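## Task

Take the loose end of the blue network patch cord and push it into the port beneath the red label until it clicks in, with the plug's latch clip on top. The cord must be at rest shortly after you finish, or the task fails.

## Robot and tools

Robot: two UR-type arms, left_arm and right_arm, each ending in a two-finger parallel gripper that opens to 50 mm. The gripper's fingers point along its own +z axis and close along its x axis. The reported end_effector_position is the point midway between the pads. The fingertips extend 17.5 mm past that point. A camera block juts about 10 cm toward the gripper's -y side and turns with it. Each arm carries one camera: cam_left_wrist and cam_right_wrist, both 672x504.

Frames: the scene frame has its origin at table height, halfway between the arms' nominal bases. +z is up, +x points out over the table, and left_arm sits on the +y side. Calibrated bases are roughly left_arm (+0.022, +0.350, 0) and right_arm (-0.036, -0.503, 0) m, with almost no yaw. Each arm's reported hand pose, velocities and Hand target are given in that arm's own base frame. Offsets you send are taken along the axes of the current Hand target, not the base or the scene.

The 18-number row (used by execute_actions and move) covers both arms in one flat list, even if only one arm moves. The first nine numbers are for left_arm: dx, dy, dz, rx, ry, rz, position, force_limit, speed. The next nine are the same fields for right_arm. Every number lies in [-1, 1].

The pose numbers dx..rz are offsets from the Hand target, not absolute poses. 1.0 equals 0.6 m of travel or 180 degrees of turn. rx, ry, rz form a single rotation vector. All six at 0 asks the arm to return to its Hand target. That often closes a small gap where the gripper settled short.

The last three numbers per arm are gripper settings, not offsets:
- position: +1 fully open, about -0.65 pads touching, -1 close until blocked.
- force_limit: -1 about 20 N, 0 about 102 N, +1 about 185 N.
- speed: -1 is 20 mm/s, 0 is 85, +1 is 150.
To leave a gripper unchanged, resend its previous three values, because 0 is itself a command.

execute_actions(actions, cameras): actions is a list of actions. Each action is a list of up to 15 rows, one row per 1/30 s step. If you give fewer rows, the last row is held for the remaining steps. Every row in an action counts from the Hand target at that action's start, so rows do not add up within an action. Successive actions do build on each other. Each action takes 0.5 s. An empty list returns state and all camera images. cameras takes a list of names, ["all"], or [].

move(target, speed, blend, stop_force, zero, blocking, cameras): drives each gripper in a straight line toward its offset.
- target: one 18-number row, or a list of up to 15 rows. Every row counts from the same starting Hand targets.
- speed: path speed in m/s, 0.002 to 3.6, default 0.25. Rotation is limited to twice that value in rad/s.
- blend: corner rounding in metres for lists. The default 0 stops at each point.
- stop_force: 3 to 120 N. It ends an arm's path when the wrist sensor feels that much push against the motion. Use it slowly for insertion. Do not rely on it while the gripper rotates, and leave it out when backing off a contact.
- zero: re-zeroes before the move (default true).
- blocking=false: returns early, but cannot be combined with stop_force.
The whole move is capped at 10 s, and it does not avoid obstacles.

Other tools:
- wait(seconds 0 to 10) lets time pass while the last commands are held.
- stop brakes a running move.
- zoom_image(camera, region [x0,y0,x1,y1], at most 504x504 px) enlarges the latest image from one wrist camera.
- zero_wrist_force(arm) re-zeroes that arm's force sensor.
- read_manual gives licence texts only.
- finished_scene(scene) ends the scene; this cannot be undone.

Results: each result gives position (m), quat_wxyz and velocities in the base frame. It also lists the Hand target (the origin for the next offsets) and Tool commands.

object_status codes:
- 0: fingers moving.
- 1: blocked while opening.
- 2: blocked while closing, meaning a grip.
- 3: reached the requested position or pads met, usually meaning nothing is held.
The finger gap is about (250 - position_measured) x 0.202 mm.

Wrist force and torque are read in the end-effector axes, with an extra line for the peak since the last report. Joint torques include the arm's own weight. Motor temperatures are reported too.

A move reports done, off_target, moving, held or fault, plus limits=paced (the command was clipped) or limits=held (a step was withheld). Each control step keeps the commanded orientation within 32 degrees of the actual one.

Avoid:
- Forces near 150 N and wrist torques near 26.3 N m, which freeze the arm for 10 s.
- Fast contact, or targets set well past a hard surface.
- Routing a path close to the arm's own base; go around it.
- Bringing the arms together, or closing a gripper on the other arm's fingers.
- Letting motors run hot: a warning comes at 70 °C and a braking stop at 85 °C, so avoid long stretched or pushing holds.
- Dropping the cord, releasing it while it still swings, or letting anything leave the table.

Before calling finished_scene, release the plug, back away, and confirm the cord is still.

Each tool is called after "Emit:" as a command line: name --argument value for each argument, lists and objects as JSON in quotes; but a table of rows of numbers goes row by row, as --pt "numbers of a row", without its own name.

## Session

Emit:
execute_actions --actions '[]'

Scene clock: 0.00 s.
left_arm: end_effector_position=(+0.4834, -0.2980, +0.3837) position_measured=3 object_status=3 end_effector_quat_wxyz=(+0.081, -0.408, +0.905, -0.093) | right_arm: end_effector_position=(+0.4190, -0.2263, +0.3377) position_measured=3 object_status=3 end_effector_quat_wxyz=(-0.389, +0.585, +0.571, -0.425)
Joint positions: left_arm=[-0.835 -1.574 1.511 -1.735 -1.474 -3.241] | right_arm=[3.015 -2.228 -0.864 -2.845 1.422 0.002]
Joint velocities: within noise
Joint torques (N m): no reading
Motor temperatures (°C): left_arm=[38 48 51 51 52 38] | right_arm=[47 43 35 44 40 41]
Wrist force (N): no reading
Wrist torque (N m): no reading
Wrist force, peak (N): no reading
Hand target: left_arm +0.4834, -0.2980, +0.3837; +0.081, -0.408, +0.905, -0.093 | right_arm +0.4190, -0.2263, +0.3377; -0.389, +0.585, +0.571, -0.425
Tool commands: left_gripper/position=+1.0 left_gripper/force_limit=+1.0 left_gripper/speed=+1.0 right_gripper/position=+1.0 right_gripper/force_limit=+1.0 right_gripper/speed=+1.0

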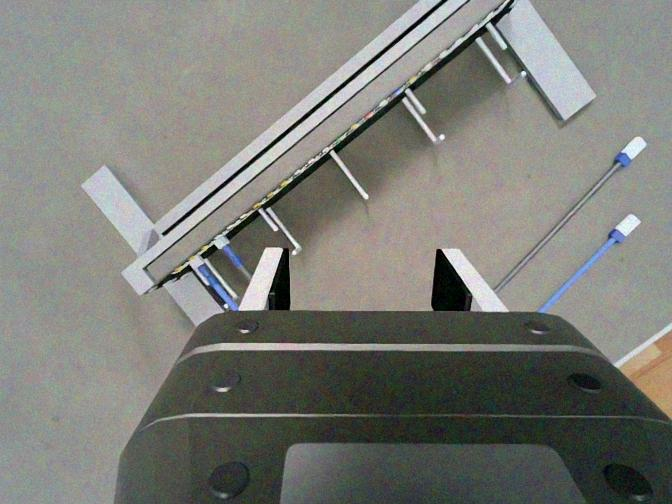

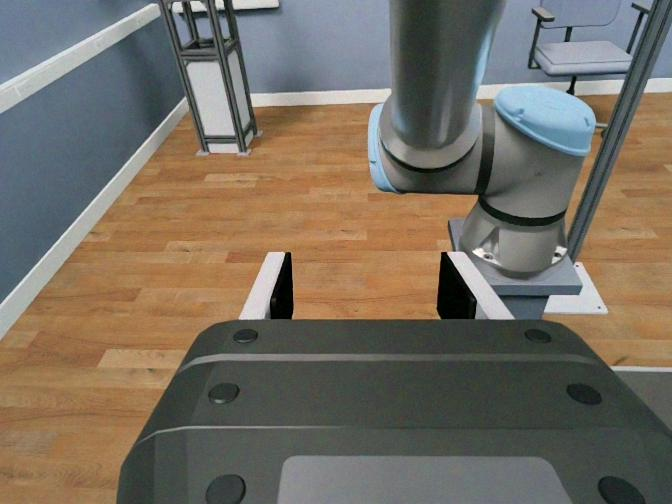

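Emit:
zoom_image --camera "cam_left_wrist" --region '[130, 130, 330, 310]'

Emit:
zoom_image --camera "cam_left_wrist" --region '[320, 0, 540, 170]'

Emit:
zoom_image --camera "cam_left_wrist" --region '[500, 110, 672, 330]'

Scaled by 2.520 from the camera's 672x504 image, which has a finer 960x720 frame.

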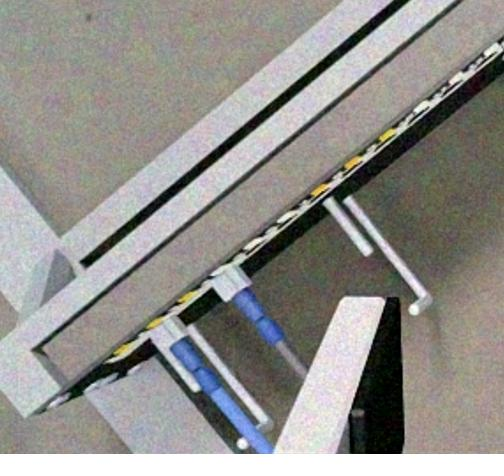

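Scaled by 2.291 from the camera's 672x504 image, which has a finer 960x720 frame.

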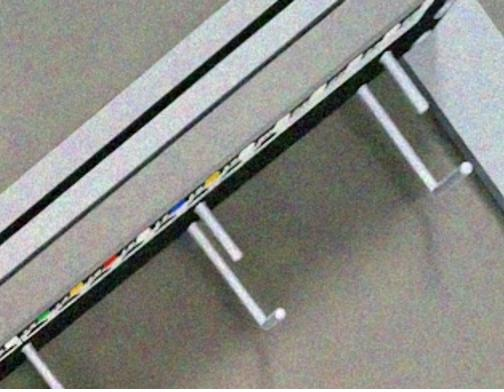

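Scaled by 2.291 from the camera's 672x504 image, which has a finer 960x720 frame.

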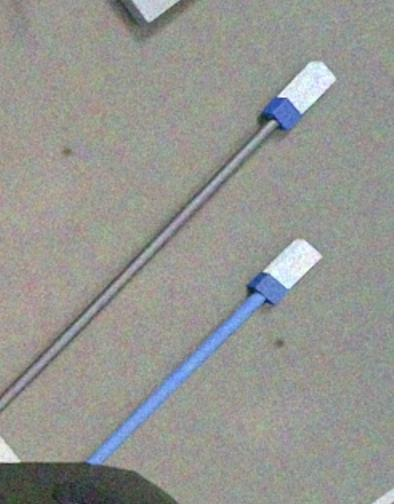

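Emit:
move --target '[0,0,0,0,0,0,1,1,1,0.898,0.111,0.134,-0.389,0,0,1,1,1]' --speed 0.4 --cameras '["all"]'

Scene clock: 37.10 s.
left_arm: end_effector_position=(+0.4834, -0.2980, +0.3837) position_measured=3 object_status=3 end_effector_quat_wxyz=(+0.081, -0.408, +0.905, -0.093) | right_arm: end_effector_position=(+0.3592, +0.3063, +0.2198) position_measured=3 object_status=3 end_effector_quat_wxyz=(+0.017, +0.703, +0.711, -0.020)
Joint positions: left_arm=[-0.835 -1.574 1.511 -1.735 -1.474 -3.241] | right_arm=[4.148 -1.537 -1.873 -1.35 1.547 0.994]
Joint torques (N m): left_arm=[-0.36 -27.57 -27.45 -3.14 0.62 0.05] | right_arm=[15.82 16.2 16.9 5.03 -1.44 2.84]
Wrist force (N): left_arm=[-0.1 -0.2 -0.1] | right_arm=[-1.1 0.6 0.4]
Wrist torque (N m): left_arm=[-0.03 0.03 0.00] | right_arm=[-0.35 0.02 -0.16]
Wrist force, peak (N): left_arm=[0.5 0.1 0.2] | right_arm=[-2.3 0.4 -0.1]
Hand target: left_arm +0.4834, -0.2980, +0.3837; +0.081, -0.408, +0.905, -0.093 | right_arm +0.3592, +0.3064, +0.2198; +0.017, +0.703, +0.711, -0.020
Off the commanded pose: left_arm 0.000 m, 0 deg | right_arm 0.000 m, 0 deg.
move: done
camera_calibration:
cam_right_wrist: T_world_to_cam=[[-0.0103698, 0.998122, -0.0603769, -0.28299], [0.938783, 0.030511, 0.343156, -0.400949], [0.344353, -0.0531223, -0.937336, 0.22365], [0, 0, 0, 1]] pos_world=[0.296455, 0.306573, 0.330137]

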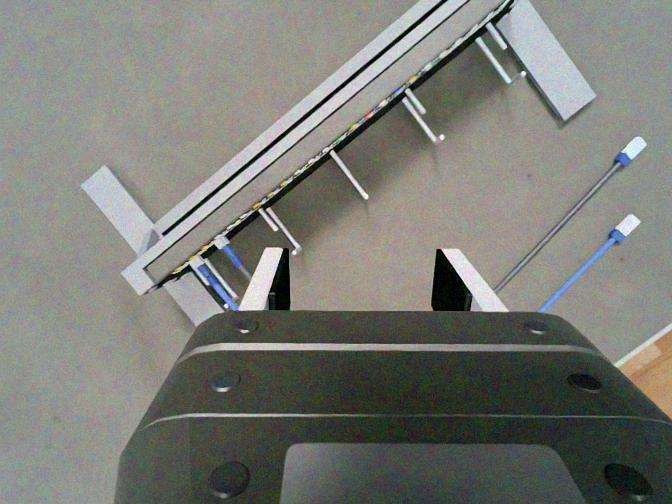

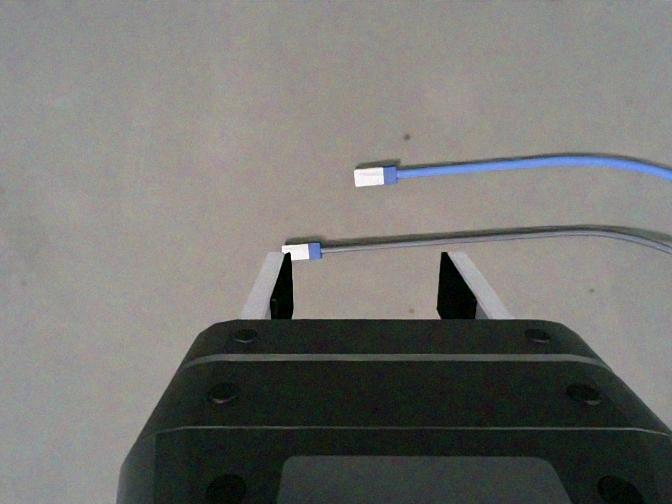

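Emit:
zoom_image --camera "cam_right_wrist" --region '[335, 150, 425, 205]'

Emit:
zoom_image --camera "cam_left_wrist" --region '[600, 200, 650, 255]'

Scaled by 5.600 from the camera's 672x504 image, which has a finer 960x720 frame.

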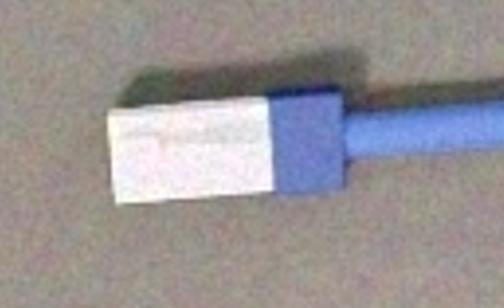

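Scaled by 9.164 from the camera's 672x504 image, which has a finer 960x720 frame.

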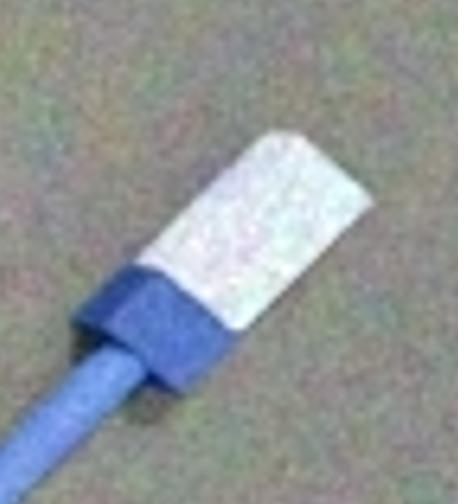

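Emit:
move --target '[0,0,0,0,0,0,1,1,1,0.031,-0.009,0.248,0.0114,0.0144,0.481,1,1,1]' --speed 0.4 --cameras '["cam_right_wrist"]'

Emit:
zoom_image --camera "cam_right_wrist" --region '[260, 160, 400, 300]'

Scene clock: 58.03 s.
left_arm: end_effector_position=(+0.4834, -0.2980, +0.3837) position_measured=3 object_status=3 end_effector_quat_wxyz=(+0.081, -0.408, +0.905, -0.093) | right_arm: end_effector_position=(+0.3528, +0.3171, +0.0702) position_measured=3 object_status=3 end_effector_quat_wxyz=(+0.000, +0.999, +0.036, -0.001)
Joint positions: left_arm=[-0.835 -1.574 1.511 -1.735 -1.474 -3.241] | right_arm=[4.158 -1.706 -2.141 -0.867 1.572 2.516]
Joint torques (N m): left_arm=[0.21 -28.46 -27.99 -3.17 0.52 -0.18] | right_arm=[15.5 20.26 12.43 5.04 -1.31 2.53]
Wrist force (N): left_arm=[-0.1 0.2 -0.1] | right_arm=[-1.4 0.8 0.5]
Wrist torque (N m): left_arm=[0.03 0.03 0.00] | right_arm=[-0.31 0.07 -0.16]
Wrist force, peak (N): left_arm=[0.4 0.5 0.0] | right_arm=[-1.1 0.9 1.1]
Hand target: left_arm +0.4834, -0.2980, +0.3837; +0.081, -0.408, +0.905, -0.093 | right_arm +0.3528, +0.3171, +0.0702; +0.000, +0.999, +0.036, -0.001
Off the commanded pose: left_arm 0.000 m, 0 deg | right_arm 0.000 m, 0 deg.
move: done
camera_calibration:
cam_right_wrist: T_world_to_cam=[[0.997538, 0.0695366, -0.00909553, -0.367597], [0.0683275, -0.934498, 0.349349, 0.268633], [0.0157928, -0.349111, -0.936948, 0.295958], [0, 0, 0, 1]] pos_world=[0.343663, 0.37992, 0.180107]
Images, in order (width x height): cam_right_wrist 672x504.

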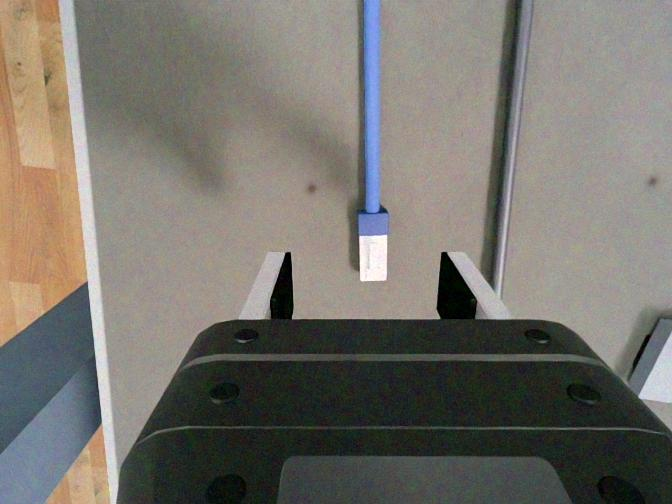

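Scaled by 3.600 from the camera's 672x504 image, which has a finer 960x720 frame.

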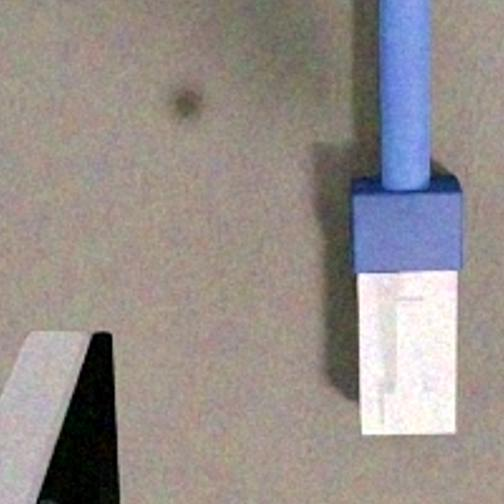

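Emit:
zoom_image --camera "cam_right_wrist" --region '[350, 200, 396, 290]'

Scaled by 5.600 from the camera's 672x504 image, which has a finer 960x720 frame.

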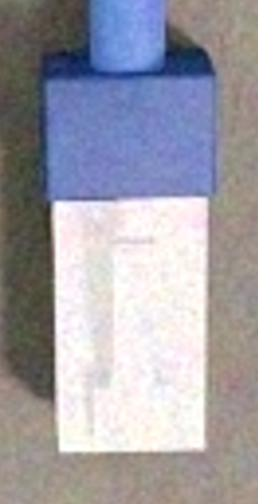

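Emit:
move --target '[0,0,0,0,0,0,1,1,1,0.0118,-0.026,0.0417,0,0,0,1,1,1]' --speed 0.2 --cameras '["cam_right_wrist"]'

Emit:
zoom_image --camera "cam_right_wrist" --region '[270, 180, 470, 320]'

Scene clock: 78.20 s.
left_arm: end_effector_position=(+0.4834, -0.2980, +0.3837) position_measured=3 object_status=3 end_effector_quat_wxyz=(+0.081, -0.408, +0.905, -0.093) | right_arm: end_effector_position=(+0.3587, +0.3331, +0.0452) position_measured=3 object_status=3 end_effector_quat_wxyz=(+0.000, +0.999, +0.036, -0.001)
Joint positions: left_arm=[-0.835 -1.574 1.511 -1.735 -1.474 -3.241] | right_arm=[4.165 -1.785 -2.128 -0.801 1.572 2.523]
Joint torques (N m): left_arm=[0.52 -29.09 -27.32 -3.41 0.47 0.08] | right_arm=[15.56 23.67 34.98 5.02 -1.11 2.78]
Wrist force (N): left_arm=[0.0 -0.2 -0.1] | right_arm=[-0.9 0.7 0.3]
Wrist torque (N m): left_arm=[-0.03 0.01 0.02] | right_arm=[-0.34 0.02 -0.10]
Wrist force, peak (N): left_arm=[0.6 -0.1 0.0] | right_arm=[-1.4 1.3 0.3]
Hand target: left_arm +0.4834, -0.2980, +0.3837; +0.081, -0.408, +0.905, -0.093 | right_arm +0.3587, +0.3331, +0.0452; +0.000, +0.999, +0.036, -0.001
Off the commanded pose: left_arm 0.000 m, 0 deg | right_arm 0.000 m, 0 deg.
move: done
camera_calibration:
cam_right_wrist: T_world_to_cam=[[0.997545, 0.0694375, -0.00905763, -0.374792], [0.0682215, -0.934505, 0.349351, 0.291955], [0.0157936, -0.349111, -0.936948, 0.278027], [0, 0, 0, 1]] pos_world=[0.349563, 0.39592, 0.155107]
Images, in order (width x height): cam_right_wrist 672x504.

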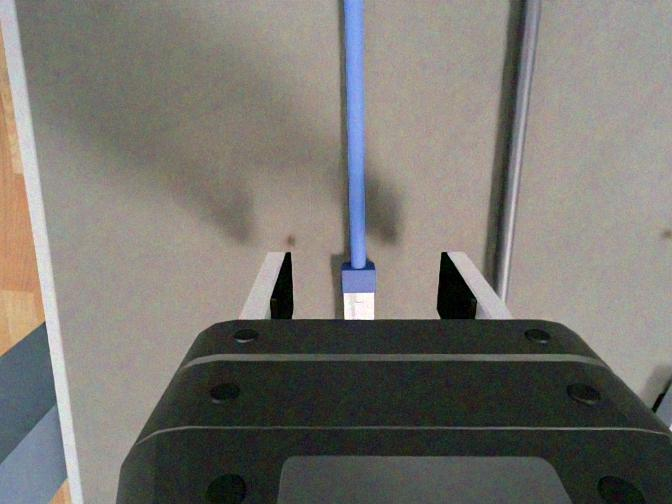

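Scaled by 2.520 from the camera's 672x504 image, which has a finer 960x720 frame.

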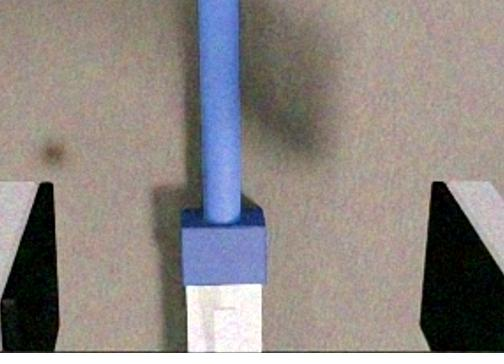

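Emit:
move --target '[0,0,0,0,0,0,1,1,1,0,0.0033,0.0395,0,0,0,1,1,1]' --speed 0.05 --stop_force 5 --cameras '["cam_right_wrist"]'

Emit:
zoom_image --camera "cam_right_wrist" --region '[270, 180, 470, 320]'

Scene clock: 88.90 s.
left_arm: end_effector_position=(+0.4834, -0.2980, +0.3837) position_measured=3 object_status=3 end_effector_quat_wxyz=(+0.081, -0.408, +0.905, -0.093) | right_arm: end_effector_position=(+0.3588, +0.3311, +0.0215) position_measured=3 object_status=3 end_effector_quat_wxyz=(+0.000, +0.999, +0.036, -0.001)
Joint positions: left_arm=[-0.835 -1.574 1.511 -1.735 -1.474 -3.241] | right_arm=[4.163 -1.83 -2.153 -0.73 1.572 2.521]
Joint torques (N m): left_arm=[-0.38 -29.37 -26.73 -3.04 0.68 -0.01] | right_arm=[-13.1 24.87 10.16 5.23 0.8 -2.81]
Wrist force (N): left_arm=[0.3 0.3 0.0] | right_arm=[-0.9 0.8 0.7]
Wrist torque (N m): left_arm=[0.05 -0.04 0.01] | right_arm=[-0.32 0.02 -0.08]
Wrist force, peak (N): left_arm=[0.5 -0.3 -0.2] | right_arm=[-1.1 0.8 1.0]
Hand target: left_arm +0.4834, -0.2980, +0.3837; +0.081, -0.408, +0.905, -0.093 | right_arm +0.3588, +0.3311, +0.0215; +0.000, +0.999, +0.036, -0.001
Off the commanded pose: left_arm 0.000 m, 0 deg | right_arm 0.000 m, 0 deg.
move: done
camera_calibration:
cam_right_wrist: T_world_to_cam=[[0.997547, 0.0694019, -0.00915083, -0.374948], [0.0682208, -0.934508, 0.349344, 0.298454], [0.0156937, -0.349112, -0.93695, 0.255191], [0, 0, 0, 1]] pos_world=[0.349663, 0.39402, 0.131407]
Images, in order (width x height): cam_right_wrist 672x504.

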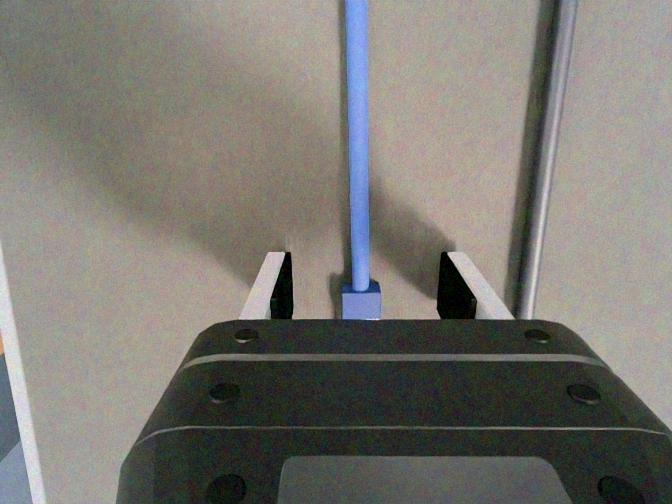

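Scaled by 2.520 from the camera's 672x504 image, which has a finer 960x720 frame.

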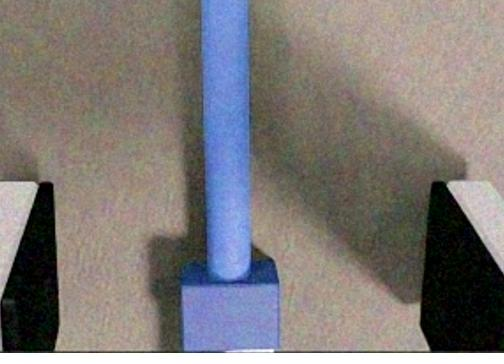

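Emit:
move --target '[0,0,0,0,0,0,1,1,1,0,0.0083,0,0,0,0,1,1,1]' --speed 0.05

Emit:
move --target '[0,0,0,0,0,0,1,1,1,0,0,0,0,0,0,-1,-0.5,-0.8]' --cameras '["cam_right_wrist"]'

Emit:
zoom_image --camera "cam_right_wrist" --region '[270, 180, 470, 320]'

Scene clock: 96.47 s.
left_arm: end_effector_position=(+0.4834, -0.2980, +0.3837) position_measured=3 object_status=3 end_effector_quat_wxyz=(+0.081, -0.408, +0.905, -0.093) | right_arm: end_effector_position=(+0.3592, +0.3263, +0.0215) position_measured=3 object_status=3 end_effector_quat_wxyz=(+0.000, +0.999, +0.036, -0.001)
Joint positions: left_arm=[-0.835 -1.574 1.511 -1.735 -1.474 -3.241] | right_arm=[4.157 -1.825 -2.161 -0.727 1.572 2.515]
Joint torques (N m): left_arm=[-0.13 -28.35 -26.32 -2.95 0.45 0.02] | right_arm=[-14.2 41.44 10.56 5.2 -0.15 -2.75]
Wrist force (N): left_arm=[0.1 -0.3 -0.1] | right_arm=[-1.1 0.8 0.7]
Wrist torque (N m): left_arm=[-0.05 0.00 0.01] | right_arm=[-0.33 0.04 -0.07]
Wrist force, peak (N): left_arm=[0.5 0.1 0.2] | right_arm=[-1.2 1.0 0.8]
Hand target: left_arm +0.4834, -0.2980, +0.3837; +0.081, -0.408, +0.905, -0.093 | right_arm +0.3592, +0.3262, +0.0215; +0.000, +0.999, +0.036, -0.001
Off the commanded pose: left_arm 0.000 m, 0 deg | right_arm 0.000 m, 0 deg.
move: done

Scene clock: 97.87 s.
left_arm: end_effector_position=(+0.4834, -0.2980, +0.3837) position_measured=3 object_status=3 end_effector_quat_wxyz=(+0.081, -0.408, +0.905, -0.093) | right_arm: end_effector_position=(+0.3592, +0.3262, +0.0215) position_measured=194 object_status=2 end_effector_quat_wxyz=(+0.000, +0.999, +0.036, -0.001)
Joint positions: left_arm=[-0.835 -1.574 1.511 -1.735 -1.474 -3.241] | right_arm=[4.157 -1.824 -2.162 -0.727 1.572 2.515]
Joint torques (N m): left_arm=[-2.11 -28.57 -26.68 -3.33 0.5 0.16] | right_arm=[-14.13 40.87 10.86 4.99 -0.97 -2.71]
Wrist force (N): left_arm=[0.1 -0.3 0.2] | right_arm=[-1.1 0.9 0.6]
Wrist torque (N m): left_arm=[-0.06 -0.01 0.00] | right_arm=[-0.31 0.06 -0.07]
Wrist force, peak (N): left_arm=[0.4 -0.2 -0.2] | right_arm=[-1.3 0.8 0.7]
Hand target: left_arm +0.4834, -0.2980, +0.3837; +0.081, -0.408, +0.905, -0.093 | right_arm +0.3592, +0.3262, +0.0215; +0.000, +0.999, +0.036, -0.001
Off the commanded pose: left_arm 0.000 m, 0 deg | right_arm 0.000 m, 0 deg.
move: done
camera_calibration:
cam_right_wrist: T_world_to_cam=[[0.997547, 0.0694019, -0.00915083, -0.375], [0.0682208, -0.934508, 0.349344, 0.293754], [0.0156937, -0.349112, -0.93695, 0.253439], [0, 0, 0, 1]] pos_world=[0.350063, 0.38902, 0.131407]
Images, in order (width x height): cam_right_wrist 672x504.

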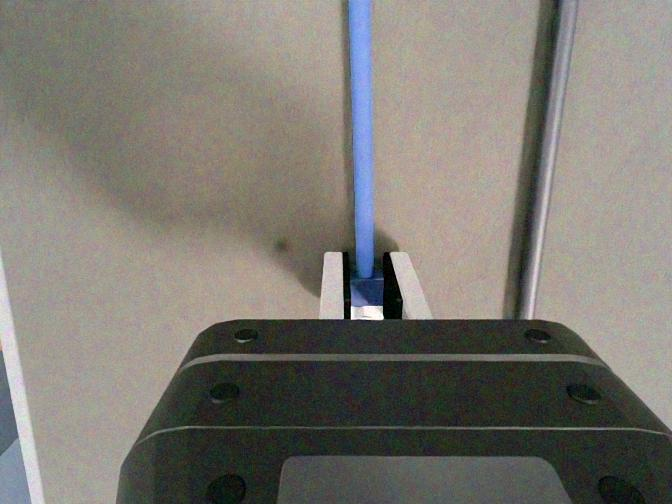

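Scaled by 2.520 from the camera's 672x504 image, which has a finer 960x720 frame.

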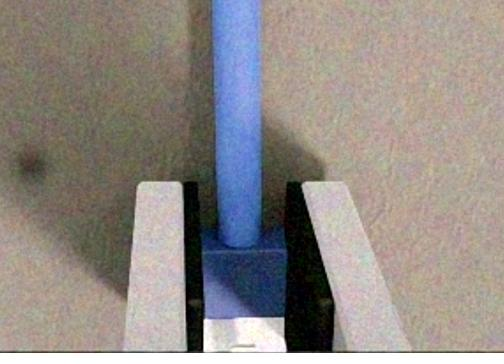

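Emit:
move --target '[0.0275,0.147,0.160,0.248,0.001,-0.0375,1,1,1,0,0,0,0,0,0,-1,-0.5,-0.8]' --speed 0.3 --cameras '["cam_left_wrist"]'

Scene clock: 125.07 s.
left_arm: end_effector_position=(+0.4303, -0.2628, +0.2688) position_measured=3 object_status=3 end_effector_quat_wxyz=(+0.223, -0.397, +0.777, -0.434) | right_arm: end_effector_position=(+0.3592, +0.3262, +0.0215) position_measured=194 object_status=2 end_effector_quat_wxyz=(+0.000, +0.999, +0.036, -0.001)
Joint positions: left_arm=[-0.977 -1.813 2.518 -3.268 -1.271 -3.331] | right_arm=[4.157 -1.824 -2.162 -0.727 1.572 2.515]
Joint torques (N m): left_arm=[-11.94 -1.25 -8.56 -6.19 2.95 1.31] | right_arm=[-12.85 40.06 14.43 4.57 -1.2 -2.39]
Wrist force (N): left_arm=[0.6 -1.0 0.3] | right_arm=[-1.0 0.7 0.4]
Wrist torque (N m): left_arm=[-0.30 -0.06 0.15] | right_arm=[-0.34 0.04 -0.07]
Wrist force, peak (N): left_arm=[0.1 -1.4 0.5] | right_arm=[-1.3 1.0 0.5]
Hand target: left_arm +0.4303, -0.2628, +0.2688; +0.223, -0.397, +0.777, -0.434 | right_arm +0.3592, +0.3262, +0.0215; +0.000, +0.999, +0.036, -0.001
Off the commanded pose: left_arm 0.000 m, 0 deg | right_arm 0.000 m, 0 deg.
move: done
camera_calibration:
cam_left_wrist: T_world_to_cam=[[-0.590458, -0.807064, 0.00273557, 0.0520899], [-0.639544, 0.465826, -0.611546, 0.572594], [0.492283, -0.362842, -0.791204, 0.0396189], [0, 0, 0, 1]] pos_world=[0.377452, -0.210314, 0.381372]
Images, in order (width x height): cam_left_wrist 672x504.

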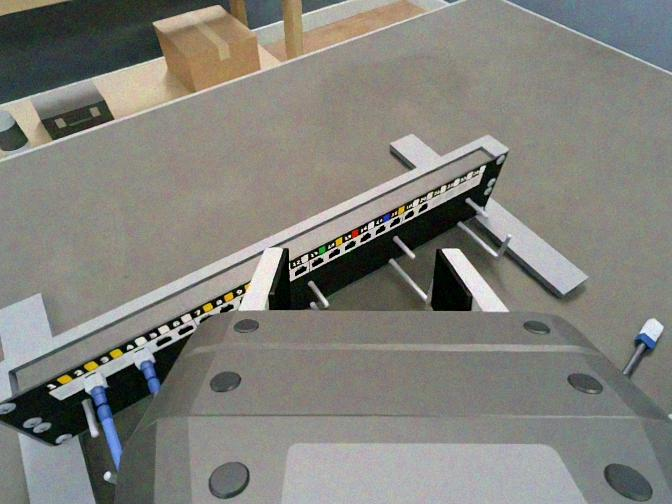

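Emit:
zoom_image --camera "cam_left_wrist" --region '[280, 190, 440, 310]'

Emit:
zoom_image --camera "cam_left_wrist" --region '[320, 210, 400, 270]'

Emit:
zoom_image --camera "cam_left_wrist" --region '[0, 330, 170, 480]'

Scaled by 3.150 from the camera's 672x504 image, which has a finer 960x720 frame.

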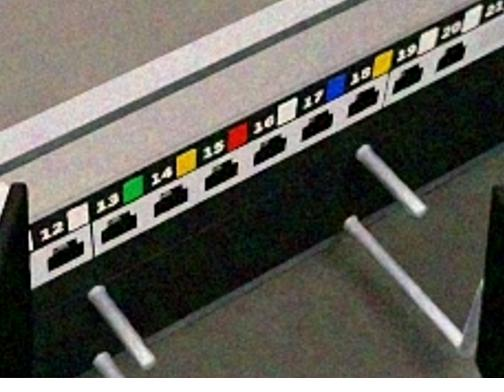

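Scaled by 6.300 from the camera's 672x504 image, which has a finer 960x720 frame.

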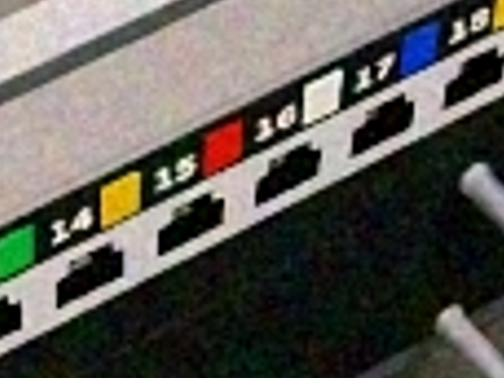

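Scaled by 2.965 from the camera's 672x504 image, which has a finer 960x720 frame.

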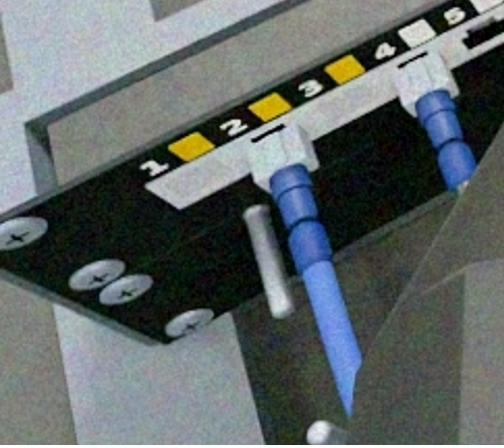

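Emit:
move --pt "-0.072 0.113 0.075 0.081 0.105 0.0465 1 1 1 0 0 -0.231 0 0 0 -1 -0.5 -0.8" --pt "-0.072 0.113 0.075 0.081 0.105 0.0465 1 1 1 0.336 -0.207 -0.1475 0 0 -0.4428 -1 -0.5 -0.8" --speed 0.2 --blend 0.03 --cameras '["all"]'

Scene clock: 174.63 s.
left_arm: end_effector_position=(+0.4580, -0.2293, +0.1875) position_measured=3 object_status=3 end_effector_quat_wxyz=(+0.172, -0.232, +0.769, -0.571) | right_arm: end_effector_position=(+0.5515, +0.4645, +0.1097) position_measured=194 object_status=2 end_effector_quat_wxyz=(+0.000, +0.744, +0.668, -0.001)
Joint positions: left_arm=[-0.498 -1.15 2.498 -4.16 -2.034 -2.99] | right_arm=[4.027 -2.181 -1.331 -1.202 1.571 0.994]
Joint torques (N m): left_arm=[10.2 -18.79 -21.71 -5.57 -2.25 1.4] | right_arm=[-14.05 46.68 39.86 0.58 1.36 -2.57]
Wrist force (N): left_arm=[0.3 -1.5 0.9] | right_arm=[-0.6 0.7 0.5]
Wrist torque (N m): left_arm=[-0.44 0.03 0.17] | right_arm=[-0.31 -0.07 -0.07]
Wrist force, peak (N): left_arm=[1.2 -2.3 0.2] | right_arm=[-1.3 1.0 1.8]
Hand target: left_arm +0.4580, -0.2293, +0.1875; +0.172, -0.232, +0.769, -0.571 | right_arm +0.5515, +0.4645, +0.1097; +0.000, +0.744, +0.668, -0.001
Off the commanded pose: left_arm 0.000 m, 0 deg | right_arm 0.000 m, 0 deg.
move: done
camera_calibration:
cam_left_wrist: T_world_to_cam=[[-0.837279, -0.546769, 0.00255153, 0.268383], [-0.335048, 0.509368, -0.792646, 0.429429], [0.432095, -0.664521, -0.609677, -0.101876], [0, 0, 0, 1]] pos_world=[0.412611, -0.139693, 0.277588]
cam_right_wrist: T_world_to_cam=[[0.110139, 0.993881, -0.00839516, -0.515646], [0.932086, -0.100351, 0.348059, -0.484632], [0.345087, -0.0461598, -0.937435, 0.0590543], [0, 0, 0, 1]] pos_world=[0.488133, 0.466583, 0.219712]

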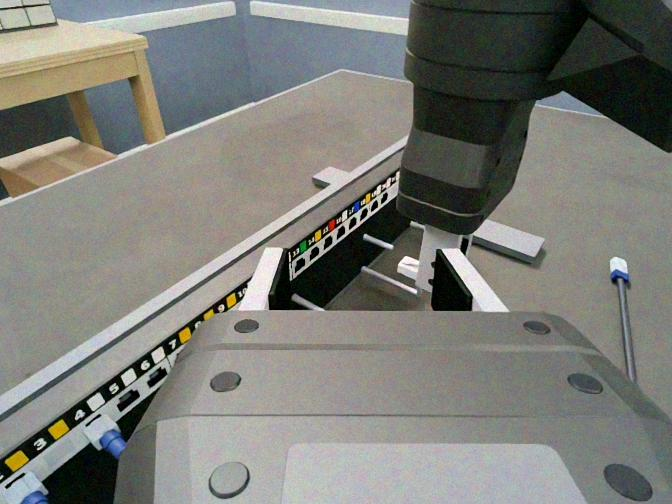

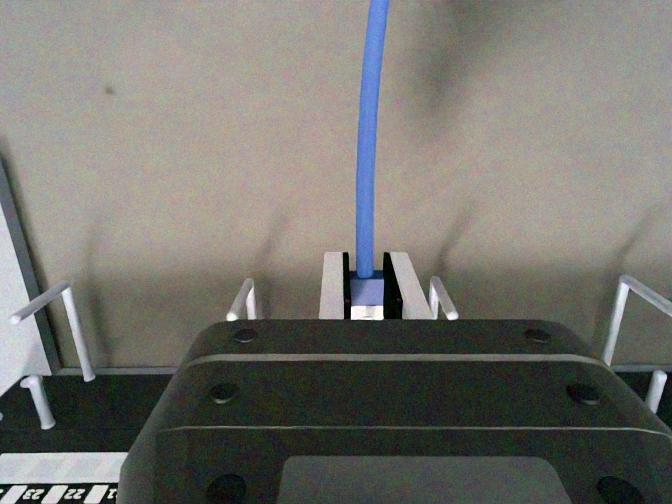

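Emit:
zoom_image --camera "cam_left_wrist" --region '[280, 170, 480, 310]'

Emit:
zoom_image --camera "cam_left_wrist" --region '[370, 220, 470, 300]'

Emit:
zoom_image --camera "cam_left_wrist" --region '[290, 190, 390, 270]'

Scaled by 2.520 from the camera's 672x504 image, which has a finer 960x720 frame.

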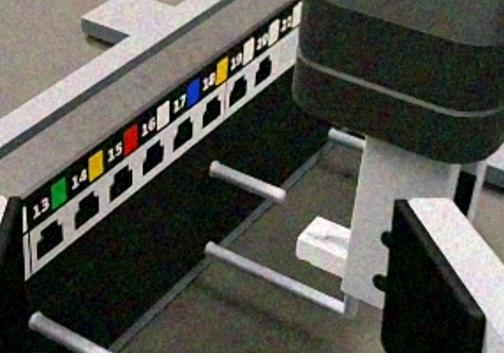

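Scaled by 5.040 from the camera's 672x504 image, which has a finer 960x720 frame.

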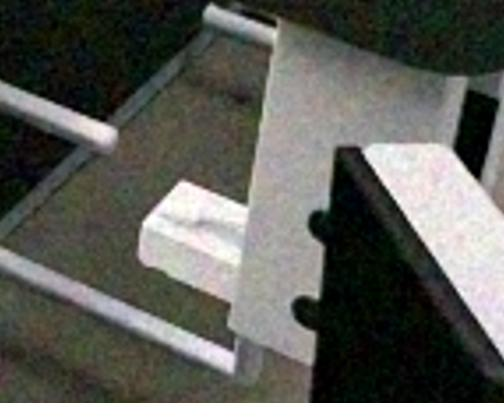

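Scaled by 5.040 from the camera's 672x504 image, which has a finer 960x720 frame.

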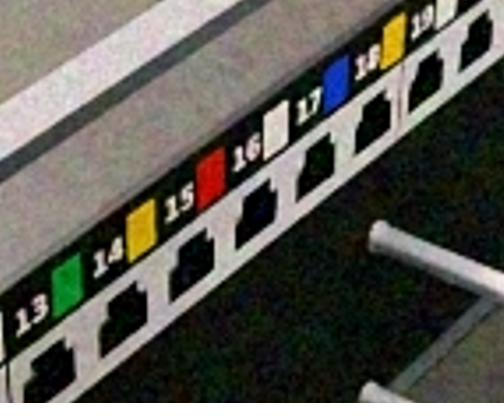

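Emit:
move --target '[0,0,0,0,0,0,1,1,1,0,0.075,0.02,0,0,0,-1,-0.5,-0.8]' --speed 0.1 --cameras '["cam_left_wrist"]'

Emit:
zoom_image --camera "cam_left_wrist" --region '[300, 200, 400, 280]'

Scene clock: 193.13 s.
left_arm: end_effector_position=(+0.4580, -0.2293, +0.1875) position_measured=3 object_status=3 end_effector_quat_wxyz=(+0.172, -0.232, +0.769, -0.571) | right_arm: end_effector_position=(+0.5962, +0.4596, +0.0977) position_measured=194 object_status=2 end_effector_quat_wxyz=(+0.000, +0.744, +0.668, -0.001)
Joint positions: left_arm=[-0.498 -1.15 2.498 -4.16 -2.034 -2.99] | right_arm=[3.976 -2.266 -1.219 -1.229 1.571 0.943]
Joint torques (N m): left_arm=[10.26 -19.45 -22.31 -5.4 -2.06 1.33] | right_arm=[-14.17 51.62 39.88 0.57 1.44 -2.72]
Wrist force (N): left_arm=[0.3 -1.4 0.7] | right_arm=[-0.7 1.0 0.2]
Wrist torque (N m): left_arm=[-0.44 0.03 0.17] | right_arm=[-0.24 -0.05 -0.14]
Wrist force, peak (N): left_arm=[0.3 -1.4 1.1] | right_arm=[-0.7 1.9 0.5]
Hand target: left_arm +0.4580, -0.2293, +0.1875; +0.172, -0.232, +0.769, -0.571 | right_arm +0.5962, +0.4596, +0.0977; +0.000, +0.744, +0.668, -0.001
Off the commanded pose: left_arm 0.000 m, 0 deg | right_arm 0.000 m, 0 deg.
move: done
camera_calibration:
cam_left_wrist: T_world_to_cam=[[-0.837279, -0.546769, 0.00255153, 0.268383], [-0.335048, 0.509368, -0.792646, 0.429429], [0.432095, -0.664521, -0.609677, -0.101876], [0, 0, 0, 1]] pos_world=[0.412611, -0.139693, 0.277588]
Images, in order (width x height): cam_left_wrist 672x504.

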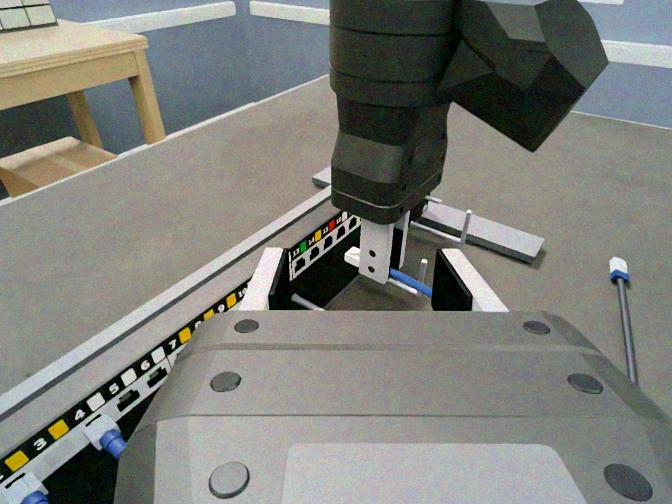

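Scaled by 5.040 from the camera's 672x504 image, which has a finer 960x720 frame.

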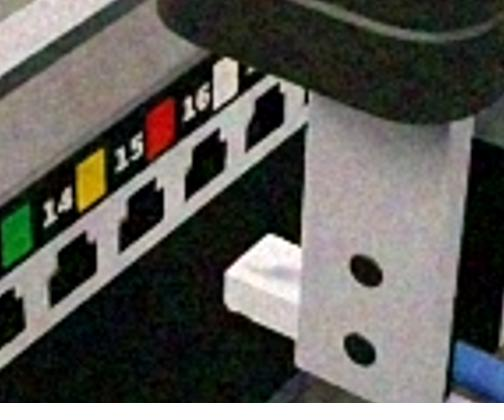

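Emit:
move --target '[0,0,0,0,0,0,1,1,1,0,0.045,-0.001,0,0,0,-1,-0.5,-0.8]' --speed 0.012 --stop_force 4 --cameras '["cam_left_wrist"]'

Emit:
zoom_image --camera "cam_left_wrist" --region '[295, 195, 375, 275]'

Scene clock: 226.40 s.
left_arm: end_effector_position=(+0.4580, -0.2293, +0.1875) position_measured=3 object_status=3 end_effector_quat_wxyz=(+0.172, -0.232, +0.769, -0.571) | right_arm: end_effector_position=(+0.6183, +0.4572, +0.0981) position_measured=194 object_status=2 end_effector_quat_wxyz=(+0.000, +0.744, +0.668, -0.001)
Joint positions: left_arm=[-0.498 -1.15 2.498 -4.16 -2.034 -2.99] | right_arm=[3.952 -2.305 -1.149 -1.259 1.571 0.919]
Joint torques (N m): left_arm=[9.3 -18.73 -22.36 -5.27 -1.94 1.5] | right_arm=[12.91 68.69 18.87 5.35 -1.88 2.67]
Wrist force (N): left_arm=[0.2 -1.2 0.7] | right_arm=[-1.2 -4.8 -0.6]
Wrist torque (N m): left_arm=[-0.40 0.03 0.17] | right_arm=[-0.27 -0.08 -0.17]
Wrist force, peak (N): left_arm=[0.4 -1.5 1.0] | right_arm=[-2.2 -13.6 -1.8]
Hand target: left_arm +0.4580, -0.2293, +0.1875; +0.172, -0.232, +0.769, -0.571 | right_arm +0.6183, +0.4572, +0.0981; +0.000, +0.744, +0.668, -0.001 (not the last commanded pose)
Off the commanded pose: left_arm 0.000 m, 0 deg | right_arm 0.005 m, 0 deg.
move: contact (right_arm)
camera_calibration:
cam_left_wrist: T_world_to_cam=[[-0.837279, -0.546769, 0.00255153, 0.268383], [-0.335048, 0.509368, -0.792646, 0.429429], [0.432095, -0.664521, -0.609677, -0.101876], [0, 0, 0, 1]] pos_world=[0.412611, -0.139693, 0.277588]
Images, in order (width x height): cam_left_wrist 672x504.

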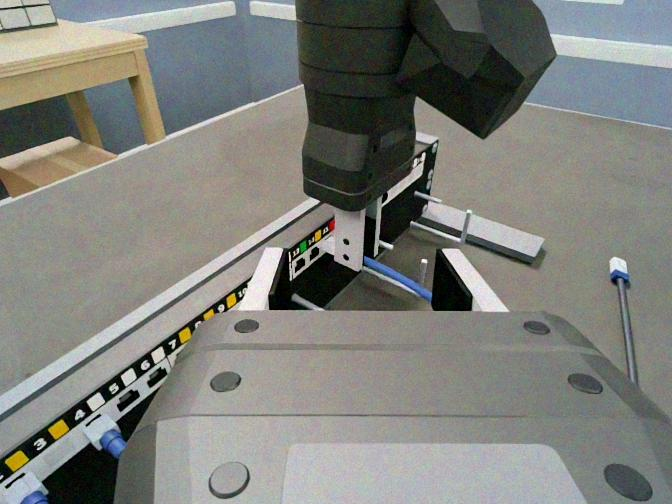

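Scaled by 6.300 from the camera's 672x504 image, which has a finer 960x720 frame.

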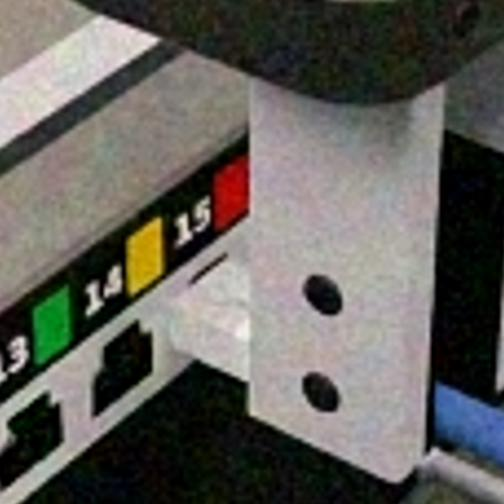

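Emit:
zoom_image --camera "cam_left_wrist" --region '[305, 222, 345, 262]'

Scaled by 12.600 from the camera's 672x504 image, which has a finer 960x720 frame.

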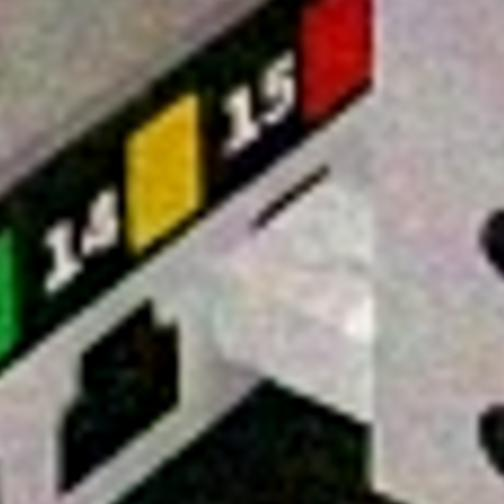

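Emit:
move --pt "0 0 0 0 0 0 1 1 1 0 -0.005 0 0 0 0 -1 -0.5 -0.8" --pt "0 0 0 0 0 0 1 1 1 -0.0042 -0.005 0.0028 0 0 0 -1 -0.5 -0.8" --speed 0.03 --cameras '["cam_left_wrist"]'

Emit:
zoom_image --camera "cam_left_wrist" --region '[305, 222, 345, 262]'

Scene clock: 243.63 s.
left_arm: end_effector_position=(+0.4580, -0.2293, +0.1875) position_measured=3 object_status=3 end_effector_quat_wxyz=(+0.172, -0.232, +0.769, -0.571) | right_arm: end_effector_position=(+0.6151, +0.4551, +0.0965) position_measured=194 object_status=2 end_effector_quat_wxyz=(+0.000, +0.744, +0.668, -0.001)
Joint positions: left_arm=[-0.498 -1.15 2.498 -4.16 -2.034 -2.99] | right_arm=[3.954 -2.297 -1.168 -1.248 1.571 0.92]
Joint torques (N m): left_arm=[9.78 -18.36 -22.28 -5.17 -2.12 1.41] | right_arm=[-12.98 69.13 16.96 4.96 0.41 -2.71]
Wrist force (N): left_arm=[0.6 -1.2 0.8] | right_arm=[-0.6 0.6 0.4]
Wrist torque (N m): left_arm=[-0.39 -0.02 0.17] | right_arm=[-0.30 -0.06 -0.15]
Wrist force, peak (N): left_arm=[0.5 -1.7 0.8] | right_arm=[-1.3 -4.9 -0.1]
Hand target: left_arm +0.4580, -0.2293, +0.1875; +0.172, -0.232, +0.769, -0.571 | right_arm +0.6151, +0.4550, +0.0965; +0.000, +0.744, +0.668, -0.001
Off the commanded pose: left_arm 0.000 m, 0 deg | right_arm 0.000 m, 0 deg.
move: done
camera_calibration:
cam_left_wrist: T_world_to_cam=[[-0.837279, -0.546769, 0.00255153, 0.268383], [-0.335048, 0.509368, -0.792646, 0.429429], [0.432095, -0.664521, -0.609677, -0.101876], [0, 0, 0, 1]] pos_world=[0.412611, -0.139693, 0.277588]
Images, in order (width x height): cam_left_wrist 672x504.

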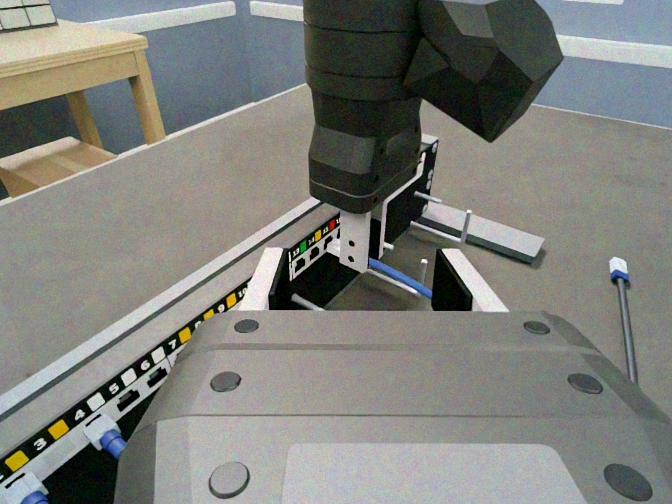

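Scaled by 12.600 from the camera's 672x504 image, which has a finer 960x720 frame.

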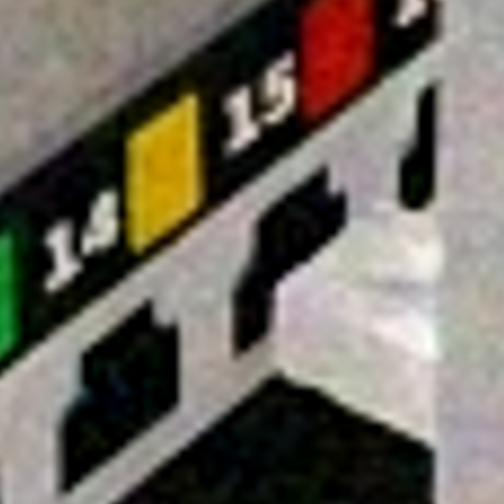

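Emit:
move --target '[0,0,0,0,0,0,1,1,1,-0.0005,0.02,0,0,0,0,-1,-0.5,-0.8]' --speed 0.01 --stop_force 5 --cameras '["cam_left_wrist"]'

Emit:
zoom_image --camera "cam_left_wrist" --region '[305, 222, 345, 262]'

Scene clock: 250.17 s.
left_arm: end_effector_position=(+0.4580, -0.2293, +0.1875) position_measured=3 object_status=3 end_effector_quat_wxyz=(+0.172, -0.232, +0.769, -0.571) | right_arm: end_effector_position=(+0.6224, +0.4540, +0.0965) position_measured=194 object_status=2 end_effector_quat_wxyz=(+0.000, +0.744, +0.668, -0.001)
Joint positions: left_arm=[-0.498 -1.15 2.498 -4.16 -2.034 -2.99] | right_arm=[3.945 -2.31 -1.145 -1.258 1.571 0.912]
Joint torques (N m): left_arm=[8.53 -20.35 -22.85 -5.1 -1.95 1.49] | right_arm=[12.99 69.02 15.12 3.44 -0.57 2.86]
Wrist force (N): left_arm=[0.3 -1.3 0.4] | right_arm=[5.1 2.8 1.3]
Wrist torque (N m): left_arm=[-0.41 0.03 0.17] | right_arm=[-0.32 0.02 -0.29]
Wrist force, peak (N): left_arm=[0.3 -1.6 0.9] | right_arm=[6.7 -4.9 1.4]
Hand target: left_arm +0.4580, -0.2293, +0.1875; +0.172, -0.232, +0.769, -0.571 | right_arm +0.6224, +0.4540, +0.0965; +0.000, +0.744, +0.668, -0.001 (not the last commanded pose)
Off the commanded pose: left_arm 0.000 m, 0 deg | right_arm 0.005 m, 0 deg.
move: contact (right_arm)
camera_calibration:
cam_left_wrist: T_world_to_cam=[[-0.837279, -0.546769, 0.00255153, 0.268383], [-0.335048, 0.509368, -0.792646, 0.429429], [0.432095, -0.664521, -0.609677, -0.101876], [0, 0, 0, 1]] pos_world=[0.412611, -0.139693, 0.277588]
Images, in order (width x height): cam_left_wrist 672x504.

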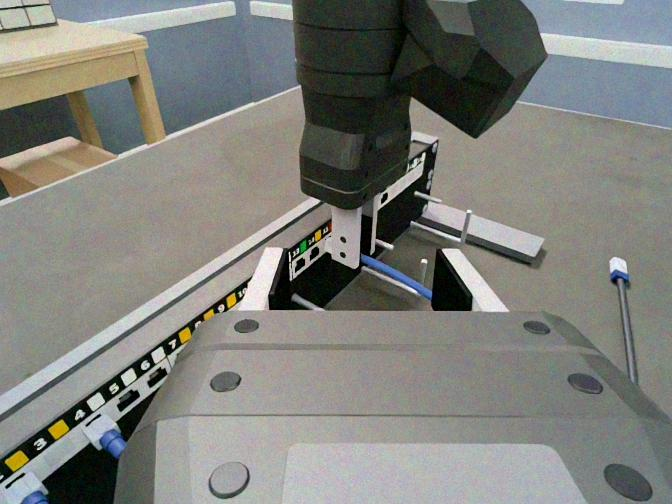

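Scaled by 12.600 from the camera's 672x504 image, which has a finer 960x720 frame.

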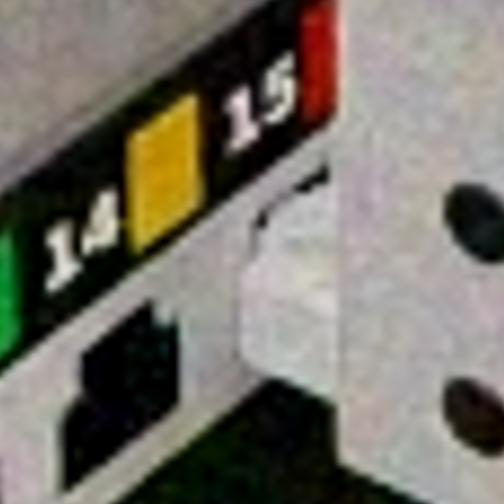

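Emit:
move --target '[0,0,0,0,0,0,1,1,1,0.0008,0.025,0,0,0,0,-1,-0.5,-0.8]' --speed 0.01 --stop_force 15 --cameras '["cam_left_wrist"]'

Emit:
zoom_image --camera "cam_left_wrist" --region '[295, 212, 365, 282]'

Scene clock: 255.27 s.
left_arm: end_effector_position=(+0.4580, -0.2293, +0.1875) position_measured=3 object_status=3 end_effector_quat_wxyz=(+0.172, -0.232, +0.769, -0.571) | right_arm: end_effector_position=(+0.6273, +0.4537, +0.0965) position_measured=194 object_status=2 end_effector_quat_wxyz=(+0.000, +0.744, +0.668, -0.001)
Joint positions: left_arm=[-0.498 -1.15 2.498 -4.16 -2.034 -2.99] | right_arm=[3.941 -2.319 -1.129 -1.265 1.571 0.907]
Joint torques (N m): left_arm=[9.79 -19.84 -21.77 -5.07 -2.08 1.3] | right_arm=[3.8 69.09 16.3 4.83 -4.67 2.69]
Wrist force (N): left_arm=[0.3 -0.9 0.6] | right_arm=[6.9 -12.0 -0.9]
Wrist torque (N m): left_arm=[-0.35 0.03 0.17] | right_arm=[-0.15 0.02 -0.26]
Wrist force, peak (N): left_arm=[0.4 -1.5 1.0] | right_arm=[5.2 -19.7 -1.9]
Hand target: left_arm +0.4580, -0.2293, +0.1875; +0.172, -0.232, +0.769, -0.571 | right_arm +0.6272, +0.4537, +0.0965; +0.000, +0.744, +0.668, -0.001 (not the last commanded pose)
Off the commanded pose: left_arm 0.000 m, 0 deg | right_arm 0.010 m, 0 deg.
move: contact (right_arm)
camera_calibration:
cam_left_wrist: T_world_to_cam=[[-0.837279, -0.546769, 0.00255153, 0.268383], [-0.335048, 0.509368, -0.792646, 0.429429], [0.432095, -0.664521, -0.609677, -0.101876], [0, 0, 0, 1]] pos_world=[0.412611, -0.139693, 0.277588]
Images, in order (width x height): cam_left_wrist 672x504.

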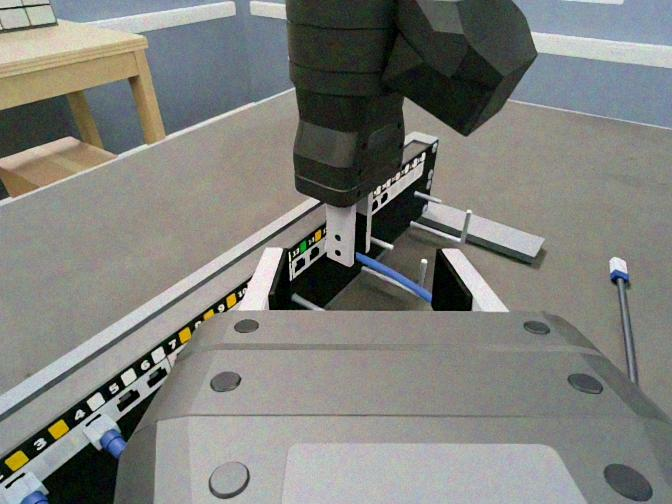

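Scaled by 7.200 from the camera's 672x504 image, which has a finer 960x720 frame.

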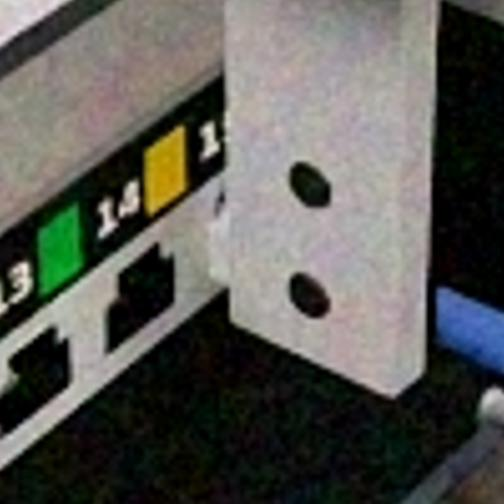

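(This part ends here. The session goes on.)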